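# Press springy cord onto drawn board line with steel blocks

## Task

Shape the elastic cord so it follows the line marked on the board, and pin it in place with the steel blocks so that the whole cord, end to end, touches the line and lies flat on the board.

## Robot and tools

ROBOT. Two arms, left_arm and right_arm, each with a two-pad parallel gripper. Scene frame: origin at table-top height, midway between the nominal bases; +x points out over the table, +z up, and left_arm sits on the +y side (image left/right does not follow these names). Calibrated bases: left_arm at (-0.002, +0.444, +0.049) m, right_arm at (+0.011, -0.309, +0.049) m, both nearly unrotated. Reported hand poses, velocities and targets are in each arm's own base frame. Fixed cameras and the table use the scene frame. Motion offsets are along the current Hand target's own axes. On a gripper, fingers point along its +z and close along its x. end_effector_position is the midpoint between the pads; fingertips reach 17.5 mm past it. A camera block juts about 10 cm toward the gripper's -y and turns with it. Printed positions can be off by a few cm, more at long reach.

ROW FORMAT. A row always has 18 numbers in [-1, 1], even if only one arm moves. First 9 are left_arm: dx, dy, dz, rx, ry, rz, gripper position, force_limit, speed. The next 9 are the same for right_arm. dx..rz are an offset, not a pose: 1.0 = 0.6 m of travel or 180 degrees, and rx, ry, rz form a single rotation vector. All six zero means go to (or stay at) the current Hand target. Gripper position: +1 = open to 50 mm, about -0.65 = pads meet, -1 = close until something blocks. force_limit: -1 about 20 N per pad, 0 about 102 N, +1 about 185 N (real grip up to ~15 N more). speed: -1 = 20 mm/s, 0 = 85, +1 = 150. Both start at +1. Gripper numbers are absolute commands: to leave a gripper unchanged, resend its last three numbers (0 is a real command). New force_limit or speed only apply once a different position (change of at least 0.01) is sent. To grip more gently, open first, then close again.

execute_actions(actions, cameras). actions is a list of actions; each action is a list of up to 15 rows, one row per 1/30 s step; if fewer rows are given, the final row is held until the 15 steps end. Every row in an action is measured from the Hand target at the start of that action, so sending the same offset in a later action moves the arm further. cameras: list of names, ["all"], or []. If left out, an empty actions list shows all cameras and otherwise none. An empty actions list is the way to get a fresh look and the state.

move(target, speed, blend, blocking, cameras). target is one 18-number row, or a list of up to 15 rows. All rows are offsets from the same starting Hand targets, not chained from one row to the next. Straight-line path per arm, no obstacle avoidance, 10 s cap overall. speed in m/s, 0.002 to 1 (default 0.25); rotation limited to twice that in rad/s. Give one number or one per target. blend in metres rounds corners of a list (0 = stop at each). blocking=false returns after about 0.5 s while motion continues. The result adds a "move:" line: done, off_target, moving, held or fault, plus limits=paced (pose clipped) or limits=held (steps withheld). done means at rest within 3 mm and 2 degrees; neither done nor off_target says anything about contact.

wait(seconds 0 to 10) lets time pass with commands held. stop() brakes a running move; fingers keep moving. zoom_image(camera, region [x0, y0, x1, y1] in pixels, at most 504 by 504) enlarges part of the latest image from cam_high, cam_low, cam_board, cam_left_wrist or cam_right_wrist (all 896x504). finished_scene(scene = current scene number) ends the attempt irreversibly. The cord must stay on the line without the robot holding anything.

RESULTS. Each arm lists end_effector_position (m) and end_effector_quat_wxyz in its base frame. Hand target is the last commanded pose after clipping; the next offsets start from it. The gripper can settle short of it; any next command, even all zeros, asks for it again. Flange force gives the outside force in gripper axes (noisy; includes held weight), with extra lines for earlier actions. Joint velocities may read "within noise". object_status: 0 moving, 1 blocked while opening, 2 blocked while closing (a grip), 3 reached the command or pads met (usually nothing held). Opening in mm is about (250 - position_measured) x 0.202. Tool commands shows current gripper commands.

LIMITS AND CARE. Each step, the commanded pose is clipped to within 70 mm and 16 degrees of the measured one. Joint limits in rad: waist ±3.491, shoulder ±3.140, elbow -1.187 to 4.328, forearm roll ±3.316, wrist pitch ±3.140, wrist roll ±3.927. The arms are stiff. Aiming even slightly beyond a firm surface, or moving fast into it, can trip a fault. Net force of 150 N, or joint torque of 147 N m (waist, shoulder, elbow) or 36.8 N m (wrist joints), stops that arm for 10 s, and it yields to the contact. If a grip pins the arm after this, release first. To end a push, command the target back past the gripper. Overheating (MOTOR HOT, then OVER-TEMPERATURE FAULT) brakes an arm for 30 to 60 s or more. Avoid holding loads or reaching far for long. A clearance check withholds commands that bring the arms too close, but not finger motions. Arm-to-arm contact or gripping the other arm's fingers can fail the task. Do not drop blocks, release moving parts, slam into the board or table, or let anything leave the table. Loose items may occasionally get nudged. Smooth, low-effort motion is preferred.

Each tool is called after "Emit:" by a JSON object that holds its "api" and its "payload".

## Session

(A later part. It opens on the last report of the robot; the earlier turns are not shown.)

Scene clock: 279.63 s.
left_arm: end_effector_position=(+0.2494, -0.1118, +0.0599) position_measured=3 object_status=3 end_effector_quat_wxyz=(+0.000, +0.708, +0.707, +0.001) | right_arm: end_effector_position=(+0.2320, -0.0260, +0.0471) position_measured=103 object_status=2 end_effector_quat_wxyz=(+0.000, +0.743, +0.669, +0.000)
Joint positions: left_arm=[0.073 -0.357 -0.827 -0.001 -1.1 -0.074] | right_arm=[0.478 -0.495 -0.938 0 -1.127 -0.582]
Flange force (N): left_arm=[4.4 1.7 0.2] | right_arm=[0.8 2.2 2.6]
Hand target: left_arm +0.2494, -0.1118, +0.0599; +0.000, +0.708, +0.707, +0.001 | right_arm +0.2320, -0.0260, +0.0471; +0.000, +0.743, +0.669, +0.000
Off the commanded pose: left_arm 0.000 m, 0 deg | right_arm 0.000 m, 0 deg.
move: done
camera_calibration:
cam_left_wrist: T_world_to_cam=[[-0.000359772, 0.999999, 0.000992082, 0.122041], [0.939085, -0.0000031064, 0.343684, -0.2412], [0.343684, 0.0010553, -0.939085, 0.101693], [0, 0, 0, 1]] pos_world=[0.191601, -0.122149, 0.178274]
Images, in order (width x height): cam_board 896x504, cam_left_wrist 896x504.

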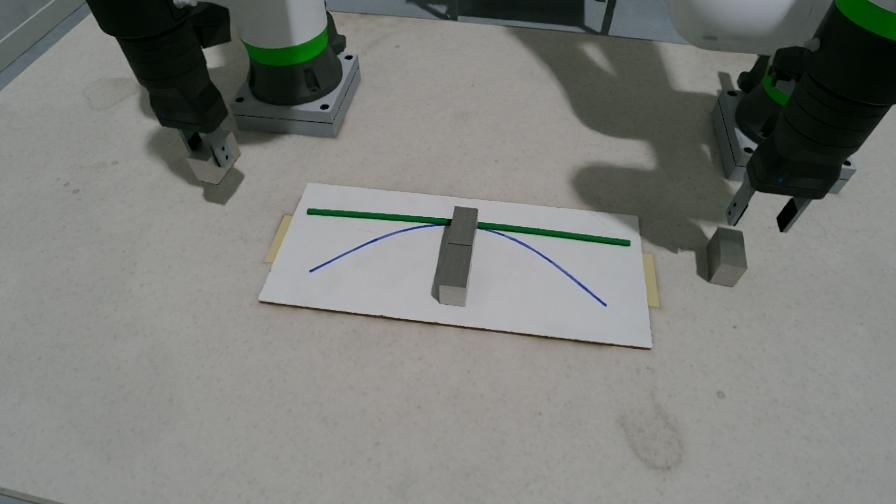

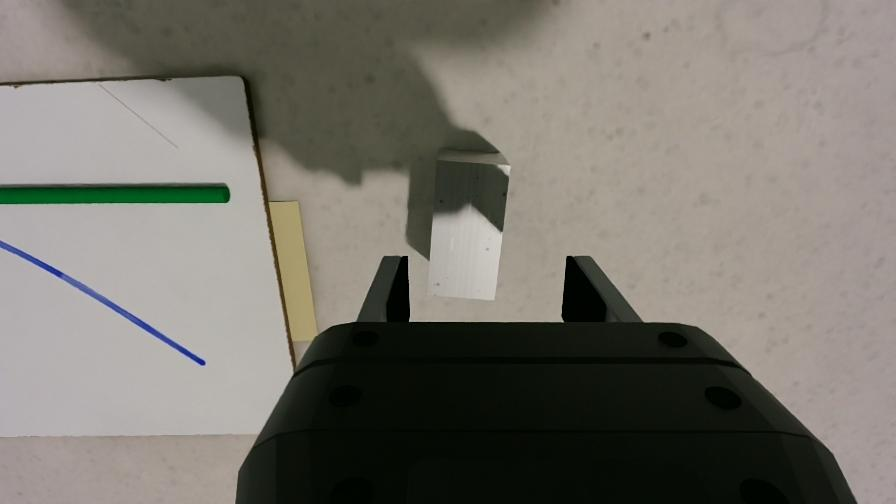

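Emit:
{"api": "move", "payload": {"target": [[-0.002,0,0.1207,0,0,0.013,1,-0.8,-0.5,0,0,0,0,0,0,-1,-0.8,-0.5],[-0.002,0,0.1207,0,0,0.013,-1,-0.8,-0.5,0,0,0,0,0,0,-1,-0.8,-0.5],[-0.002,0,0.02,0,0,0.013,-1,-0.8,-0.5,0,0,0,0,0,0,-1,-0.8,-0.5],[-0.239,-0.079,0.02,0,0,-0.0139,-1,-0.8,-0.5,0.2467,-0.0613,0,0,0,-0.0367,-1,-0.8,-0.5],[-0.239,-0.079,0.103,0,0,-0.0139,-1,-0.8,-0.5,0.2467,-0.0613,0.084,0,0,-0.0367,-1,-0.8,-0.5]], "speed": [0.1,0.1,0.15,0.25,0.08], "cameras": ["cam_board","cam_left_wrist","cam_right_wrist"]}}

Emit:
{"api": "zoom_image", "payload": {"camera": "cam_board", "region": [280, 170, 660, 390]}}

Scene clock: 293.20 s.
left_arm: end_effector_position=(+0.2019, -0.2551, -0.0021) position_measured=103 object_status=2 end_effector_quat_wxyz=(+0.000, +0.692, +0.722, +0.001) | right_arm: end_effector_position=(+0.2108, +0.1251, -0.0032) position_measured=103 object_status=2 end_effector_quat_wxyz=(+0.000, +0.703, +0.711, +0.000)
Joint positions: left_arm=[-0.492 -0.065 -0.779 -0.002 -0.856 0.535] | right_arm=[1.095 -0.333 -0.986 0 -0.917 -1.083]
Flange force (N): left_arm=[2.7 1.6 4.8] | right_arm=[3.6 -1.2 3.0]
Hand target: left_arm +0.2019, -0.2551, -0.0021; +0.000, +0.692, +0.722, +0.001 | right_arm +0.2108, +0.1250, -0.0032; +0.000, +0.703, +0.711, +0.000
Off the commanded pose: left_arm 0.000 m, 0 deg | right_arm 0.000 m, 0 deg.
move: done
camera_calibration:
cam_left_wrist: T_world_to_cam=[[-0.0439437, 0.999034, 0.000998466, 0.273888], [0.938147, 0.0409219, 0.343811, -0.164704], [0.343438, 0.0160451, -0.939038, 0.0639171], [0, 0, 0, 1]] pos_world=[0.1446, -0.267909, 0.116374]
cam_right_wrist: T_world_to_cam=[[-0.0298035, 0.999491, 0.0113739, -0.110319], [0.930798, 0.0236042, 0.36477, -0.188006], [0.364316, 0.0214582, -0.931028, 0.0479553], [0, 0, 0, 1]] pos_world=[0.154237, 0.113672, 0.114481]
Images, in order (width x height): cam_board 896x504, cam_left_wrist 896x504, cam_right_wrist 896x504.

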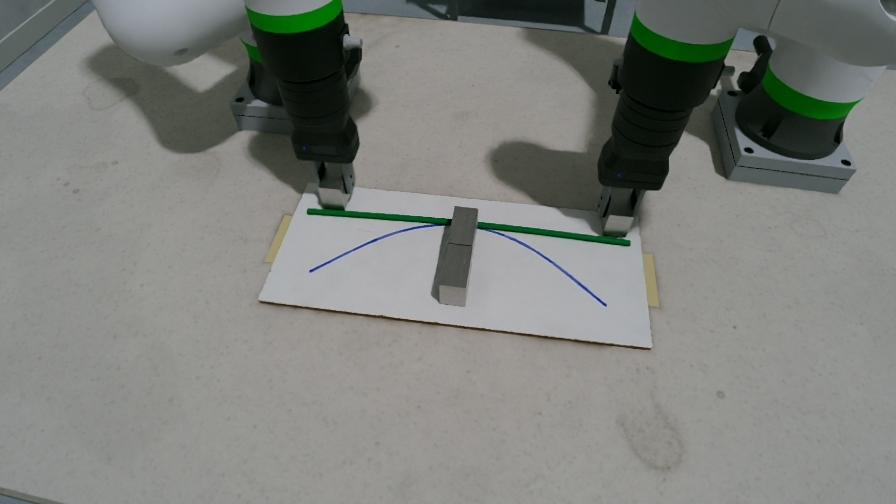

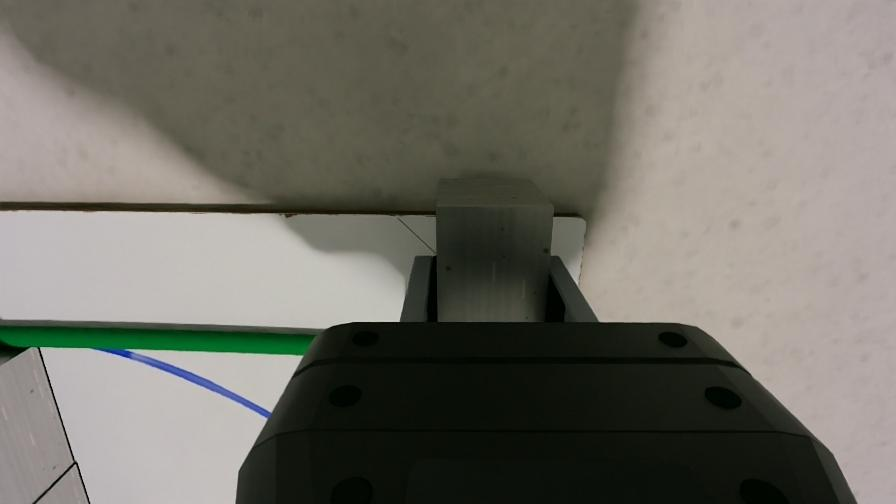

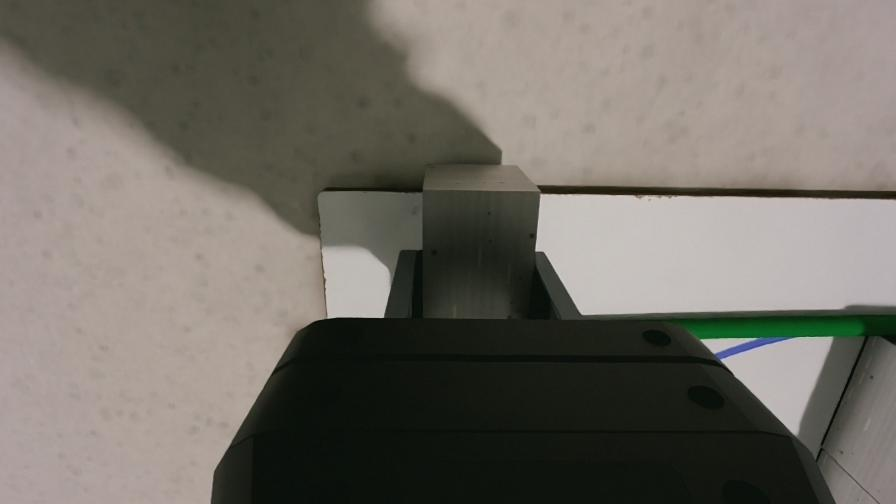

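Scaled by 1.326 from the camera's 896x504 image, which has a finer 1280x720 frame.

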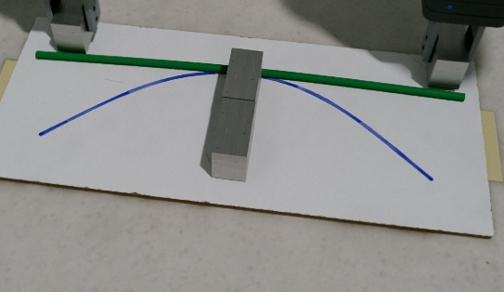

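Emit:
{"api": "move", "payload": {"target": [[0.0007,0.0423,0,0,0,0.0583,-1,-0.8,-0.5,-0.0117,0.0402,0,0,0,-0.0556,-1,-0.8,-0.5],[0.0007,0.0762,0,0,0,0.1139,-1,-0.8,-0.5,-0.0142,0.0728,0,0,0,-0.111,-1,-0.8,-0.5],[-0.0048,0.1115,0,0,0,0.1722,-1,-0.8,-0.5,-0.0109,0.1069,0,0,0,-0.1667,-1,-0.8,-0.5]], "blend": 0.005, "speed": 0.06, "cameras": ["cam_board","cam_left_wrist","cam_right_wrist"]}}

Emit:
{"api": "zoom_image", "payload": {"camera": "cam_board", "region": [280, 170, 660, 390]}}

Scene clock: 308.63 s.
left_arm: end_effector_position=(+0.2688, -0.2552, -0.0020) position_measured=103 object_status=2 end_effector_quat_wxyz=(+0.000, +0.860, +0.511, +0.001) | right_arm: end_effector_position=(+0.2750, +0.1192, -0.0032) position_measured=103 object_status=2 end_effector_quat_wxyz=(+0.000, +0.495, +0.869, +0.000)
Joint positions: left_arm=[-0.402 0.054 -0.66 -0.002 -0.855 -0.095] | right_arm=[0.858 -0.139 -0.847 0 -0.862 -0.322]
Flange force (N): left_arm=[2.2 0.4 5.4] | right_arm=[0.2 1.7 2.7]
Hand target: left_arm +0.2688, -0.2552, -0.0020; +0.000, +0.860, +0.511, +0.001 | right_arm +0.2750, +0.1192, -0.0032; +0.000, +0.495, +0.869, +0.000
Off the commanded pose: left_arm 0.000 m, 0 deg | right_arm 0.000 m, 0 deg.
move: done
camera_calibration:
cam_left_wrist: T_world_to_cam=[[0.476744, 0.879041, 0.00160508, 0.106354], [0.825377, -0.448266, 0.343236, -0.321993], [0.302437, -0.162311, -0.939248, 0.00651949], [0, 0, 0, 1]] pos_world=[0.21309, -0.23677, 0.116472]
cam_right_wrist: T_world_to_cam=[[-0.525749, 0.850567, 0.0110932, 0.05164], [0.794053, 0.486056, 0.365007, -0.265145], [0.305071, 0.200711, -0.930939, 0.0196316], [0, 0, 0, 1]] pos_world=[0.2317, 0.0810118, 0.114482]
Images, in order (width x height): cam_board 896x504, cam_left_wrist 896x504, cam_right_wrist 896x504.

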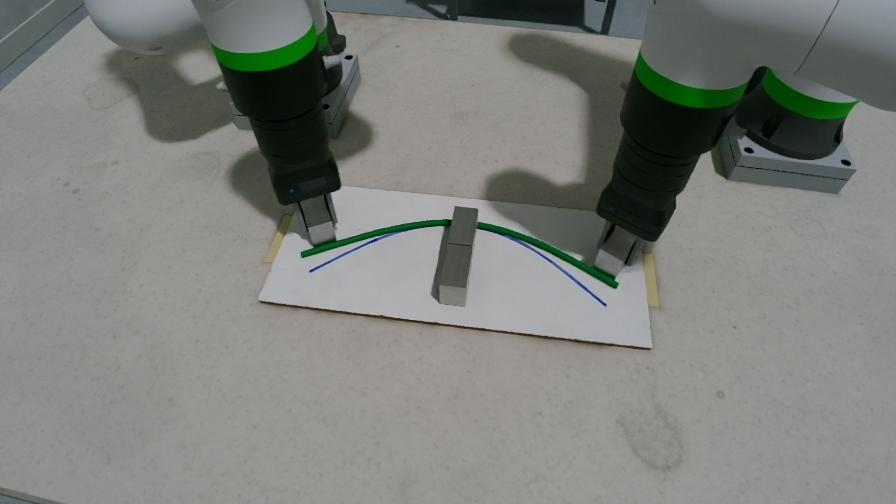

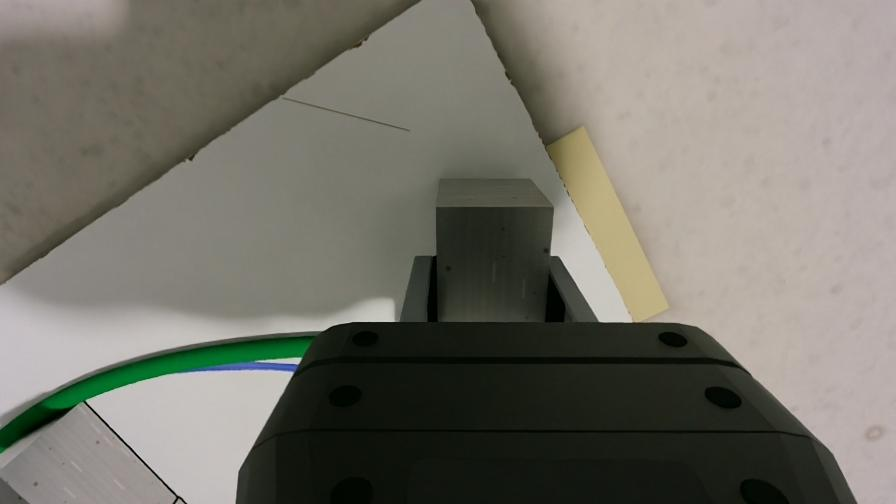

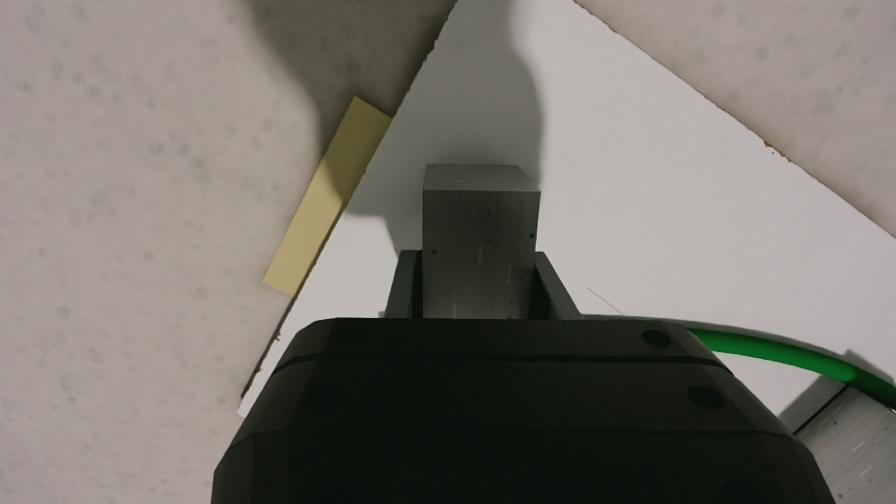

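Scaled by 1.326 from the camera's 896x504 image, which has a finer 1280x720 frame.

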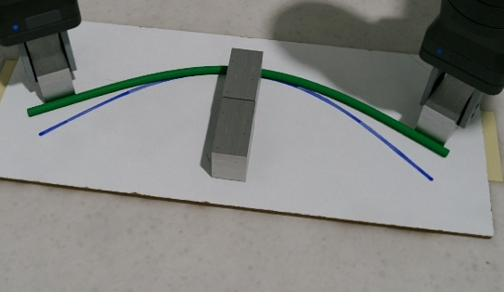

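Emit:
{"api": "move", "payload": {"target": [0.0088,0.0378,0,0,0,0.0583,-1,-0.8,-0.5,-0.008,0.0367,0,0,0,-0.0556,-1,-0.8,-0.5], "speed": 0.05, "cameras": ["cam_board"]}}

Emit:
{"api": "zoom_image", "payload": {"camera": "cam_board", "region": [280, 190, 470, 310]}}

Emit:
{"api": "zoom_image", "payload": {"camera": "cam_board", "region": [440, 200, 640, 330]}}

Scene clock: 316.40 s.
left_arm: end_effector_position=(+0.2913, -0.2614, -0.0020) position_measured=103 object_status=2 end_effector_quat_wxyz=(+0.000, +0.903, +0.430, +0.001) | right_arm: end_effector_position=(+0.2965, +0.1263, -0.0032) position_measured=103 object_status=2 end_effector_quat_wxyz=(+0.000, +0.417, +0.909, +0.000)
Joint positions: left_arm=[-0.394 0.104 -0.605 -0.002 -0.861 -0.287] | right_arm=[0.818 -0.072 -0.789 0 -0.853 -0.108]
Flange force (N): left_arm=[2.3 -0.2 5.1] | right_arm=[0.0 1.6 3.0]
Hand target: left_arm +0.2913, -0.2614, -0.0019; +0.000, +0.903, +0.430, +0.001 | right_arm +0.2964, +0.1263, -0.0032; +0.000, +0.417, +0.909, +0.000
Off the commanded pose: left_arm 0.000 m, 0 deg | right_arm 0.000 m, 0 deg.
move: done
Images, in order (width x height): cam_board 896x504.

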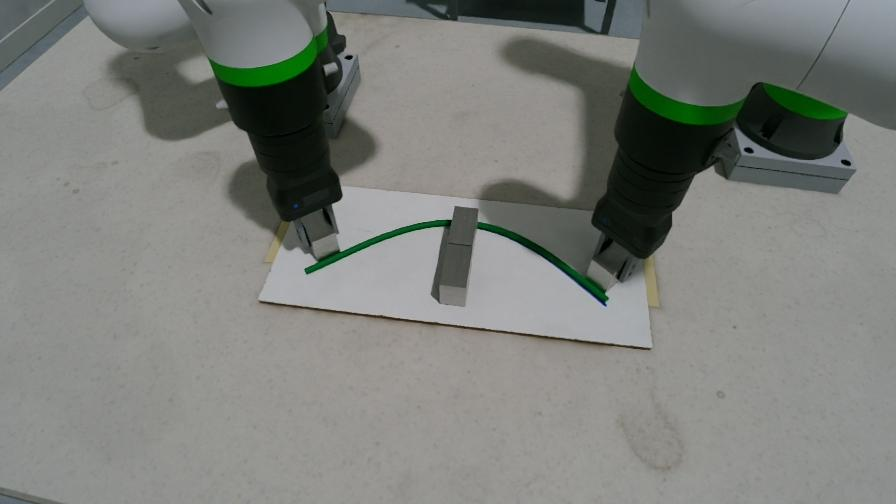

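Scaled by 2.653 from the camera's 896x504 image, which has a finer 1280x720 frame.

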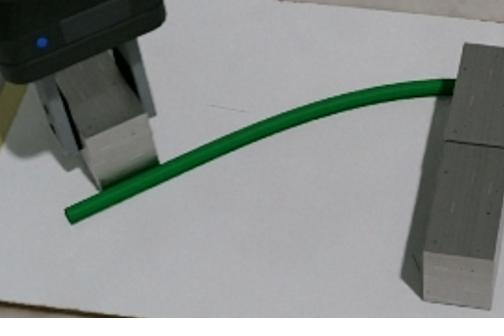

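Scaled by 2.520 from the camera's 896x504 image, which has a finer 1280x720 frame.

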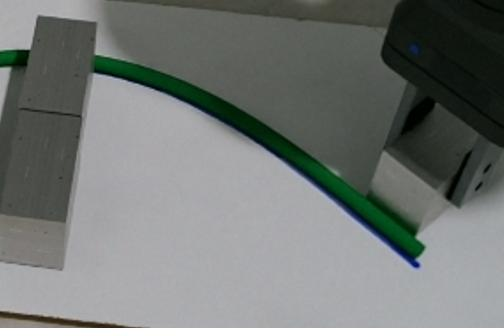

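Emit:
{"api": "move", "payload": {"target": [0,0.0083,0,0,0,0.008,-1,-0.8,-0.5,0.008,0,0,0,0,0,-1,-0.8,-0.5], "speed": 0.04, "cameras": ["cam_board"]}}

Emit:
{"api": "zoom_image", "payload": {"camera": "cam_board", "region": [280, 190, 470, 310]}}

Emit:
{"api": "zoom_image", "payload": {"camera": "cam_board", "region": [440, 200, 640, 330]}}

Scene clock: 326.43 s.
left_arm: end_effector_position=(+0.2951, -0.2645, -0.0019) position_measured=103 object_status=2 end_effector_quat_wxyz=(+0.000, +0.908, +0.419, +0.001) | right_arm: end_effector_position=(+0.2933, +0.1300, -0.0032) position_measured=103 object_status=2 end_effector_quat_wxyz=(+0.000, +0.417, +0.909, +0.000)
Joint positions: left_arm=[-0.398 0.116 -0.591 -0.002 -0.862 -0.308] | right_arm=[0.834 -0.076 -0.793 0 -0.853 -0.124]
Flange force (N): left_arm=[2.4 0.8 5.8] | right_arm=[-0.2 1.4 2.7]
Hand target: left_arm +0.2951, -0.2645, -0.0019; +0.000, +0.908, +0.419, +0.001 | right_arm +0.2933, +0.1300, -0.0032; +0.000, +0.417, +0.909, +0.000
Off the commanded pose: left_arm 0.000 m, 0 deg | right_arm 0.000 m, 0 deg.
move: done
Images, in order (width x height): cam_board 896x504.

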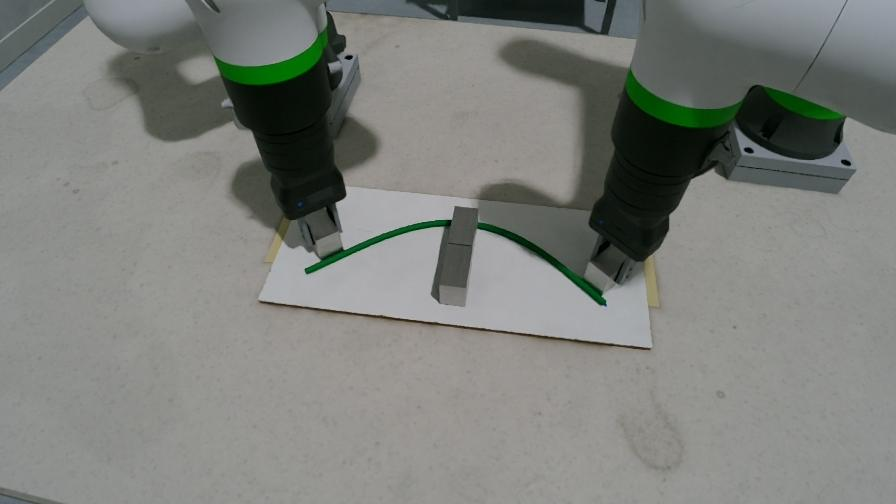

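Scaled by 2.653 from the camera's 896x504 image, which has a finer 1280x720 frame.

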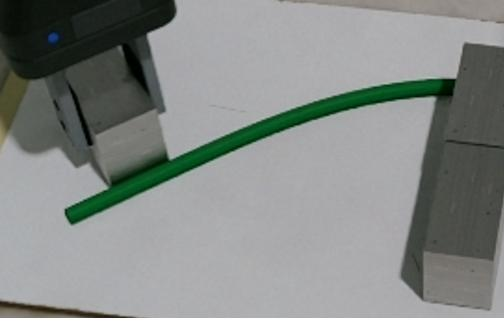

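Scaled by 2.520 from the camera's 896x504 image, which has a finer 1280x720 frame.

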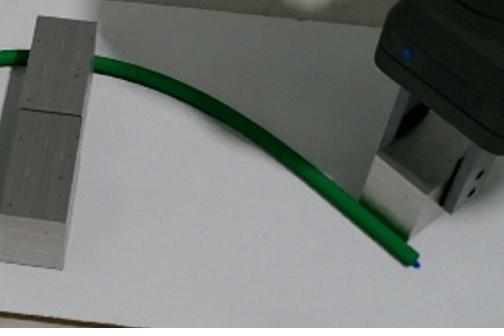

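Emit:
{"api": "move", "payload": {"target": [[0,0,0.0017,0,0,0,-1,-0.8,-0.5,0,0,0.0022,0,0,0,-1,-0.8,-0.5],[0,0,0.0017,0,0,0,1,-0.8,-1,0,0,0.0022,0,0,0,1,-0.8,-1],[0,0,-0.12,0,0,0,1,-0.8,-1,0,0,-0.12,0,0,0,1,-0.8,-1],[0,-0.2,-0.2,0,0,0,1,-0.8,-1,0,-0.2,-0.2,0,0,0,1,-0.8,-1]], "speed": [0.02,0.1,0.1,0.25], "cameras": ["cam_board","cam_left_wrist","cam_right_wrist"]}}

Emit:
{"api": "zoom_image", "payload": {"camera": "cam_board", "region": [280, 190, 470, 310]}}

Emit:
{"api": "zoom_image", "payload": {"camera": "cam_board", "region": [440, 200, 640, 330]}}

Scene clock: 336.30 s.
left_arm: end_effector_position=(+0.2037, -0.1867, +0.1180) position_measured=3 object_status=3 end_effector_quat_wxyz=(+0.000, +0.908, +0.419, +0.001) | right_arm: end_effector_position=(+0.2022, +0.0517, +0.1167) position_measured=3 object_status=3 end_effector_quat_wxyz=(+0.000, +0.417, +0.909, +0.000)
Joint positions: left_arm=[-0.253 -0.42 -0.719 -0.001 -1.27 -0.453] | right_arm=[0.923 -0.691 -0.854 0 -1.407 -0.213]
Flange force (N): left_arm=[3.9 -2.2 -1.0] | right_arm=no reading
Hand target: left_arm +0.2037, -0.1867, +0.1180; +0.000, +0.908, +0.419, +0.001 | right_arm +0.2022, +0.0517, +0.1167; +0.000, +0.417, +0.909, +0.000
Off the commanded pose: left_arm 0.000 m, 0 deg | right_arm 0.000 m, 0 deg.
move: done
camera_calibration:
cam_left_wrist: T_world_to_cam=[[0.648184, 0.761482, 0.00176773, 0.0199799], [0.714922, -0.609348, 0.342903, -0.286281], [0.262191, -0.221, -0.939369, 0.147269], [0, 0, 0, 1]] pos_world=[0.153105, -0.157113, 0.236471]
cam_right_wrist: T_world_to_cam=[[-0.665618, 0.746212, 0.0109533, 0.103068], [0.697423, 0.61674, 0.365011, -0.205464], [0.265621, 0.250597, -0.930939, 0.172422], [0, 0, 0, 1]] pos_world=[0.166101, 0.00659879, 0.234383]
Images, in order (width x height): cam_board 896x504, cam_left_wrist 896x504, cam_right_wrist 896x504.

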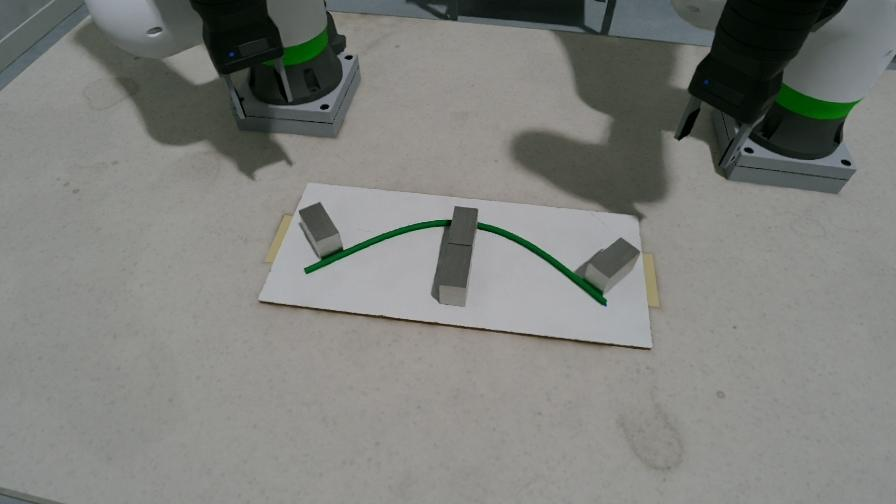

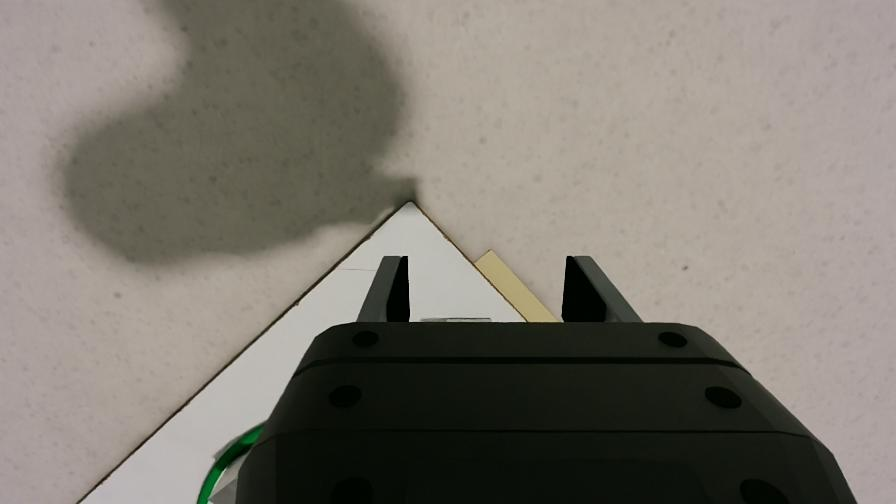

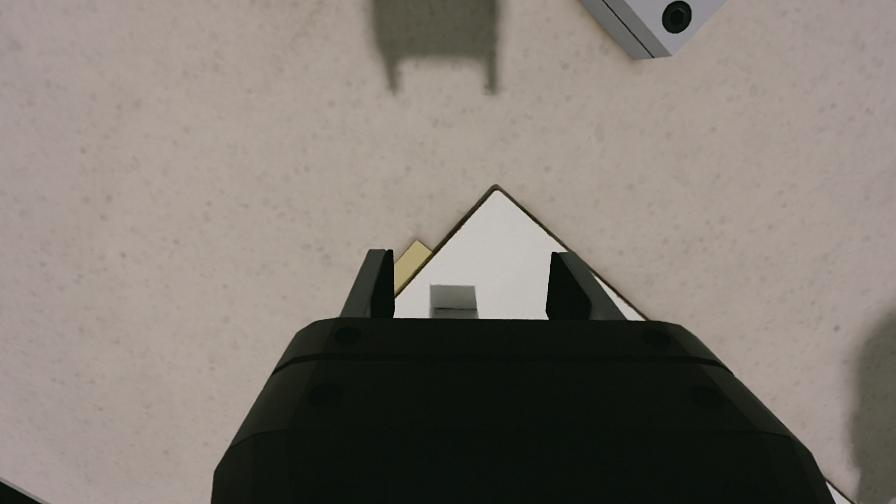

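Scaled by 2.653 from the camera's 896x504 image, which has a finer 1280x720 frame.

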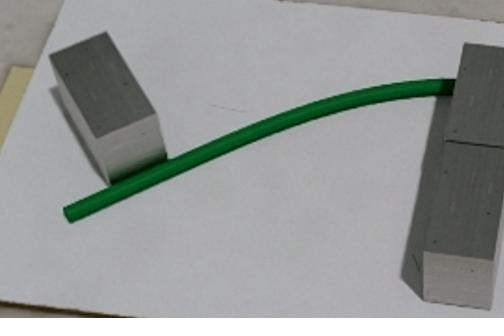

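Scaled by 2.520 from the camera's 896x504 image, which has a finer 1280x720 frame.

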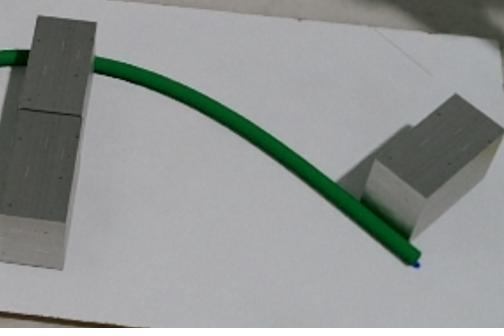

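Emit:
{"api": "wait", "payload": {"seconds": 0.1, "cameras": ["cam_high"]}}

Emit:
{"api": "zoom_image", "payload": {"camera": "cam_high", "region": [330, 290, 550, 430]}}

Scene clock: 338.93 s.
left_arm: end_effector_position=(+0.2037, -0.1867, +0.1180) position_measured=3 object_status=3 end_effector_quat_wxyz=(+0.000, +0.908, +0.419, +0.001) | right_arm: end_effector_position=(+0.2022, +0.0517, +0.1167) position_measured=3 object_status=3 end_effector_quat_wxyz=(+0.000, +0.417, +0.909, +0.000)
Joint positions: left_arm=[-0.253 -0.42 -0.719 -0.001 -1.27 -0.453] | right_arm=[0.923 -0.691 -0.854 0 -1.407 -0.213]
Flange force (N): left_arm=[3.5 0.3 -0.6] | right_arm=no reading
Hand target: left_arm +0.2037, -0.1867, +0.1180; +0.000, +0.908, +0.419, +0.001 | right_arm +0.2022, +0.0517, +0.1167; +0.000, +0.417, +0.909, +0.000
Tool commands: left_gripper/position=+1.0 left_gripper/force_limit=-0.8 left_gripper/speed=-1.0 right_gripper/position=+1.0 right_gripper/force_limit=-0.8 right_gripper/speed=-1.0
Off the commanded pose: left_arm 0.000 m, 0 deg | right_arm 0.000 m, 0 deg.
wait: 0.10 s; at rest from the start
Images, in order (width x height): cam_high 896x504.

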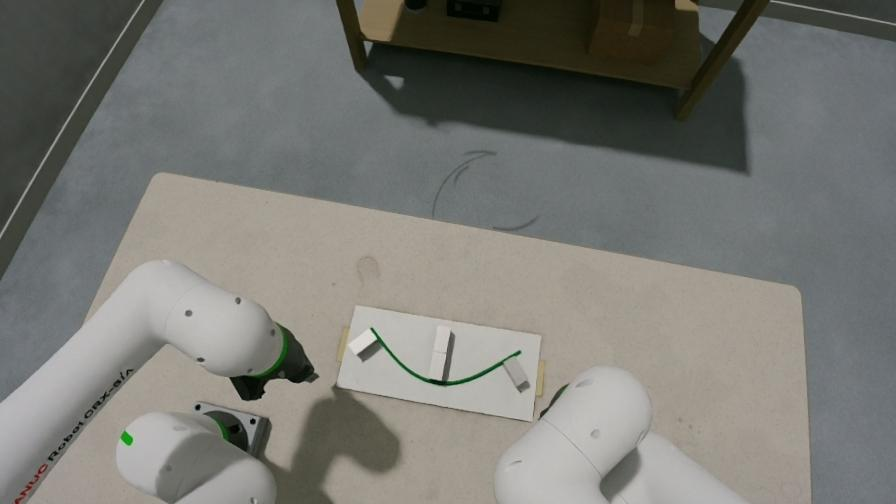

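Scaled by 2.291 from the camera's 896x504 image, which has a finer 1280x720 frame.

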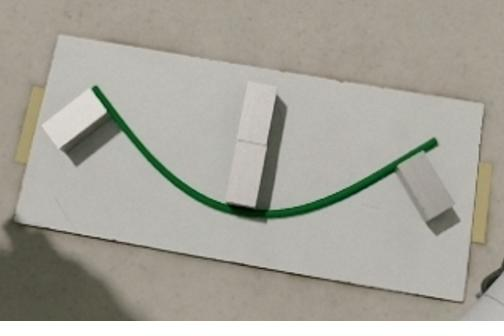

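No line visible on either side.

Emit:
{"api": "finished_scene", "payload": {"scene": 1}}

The scene is finished: the task was done.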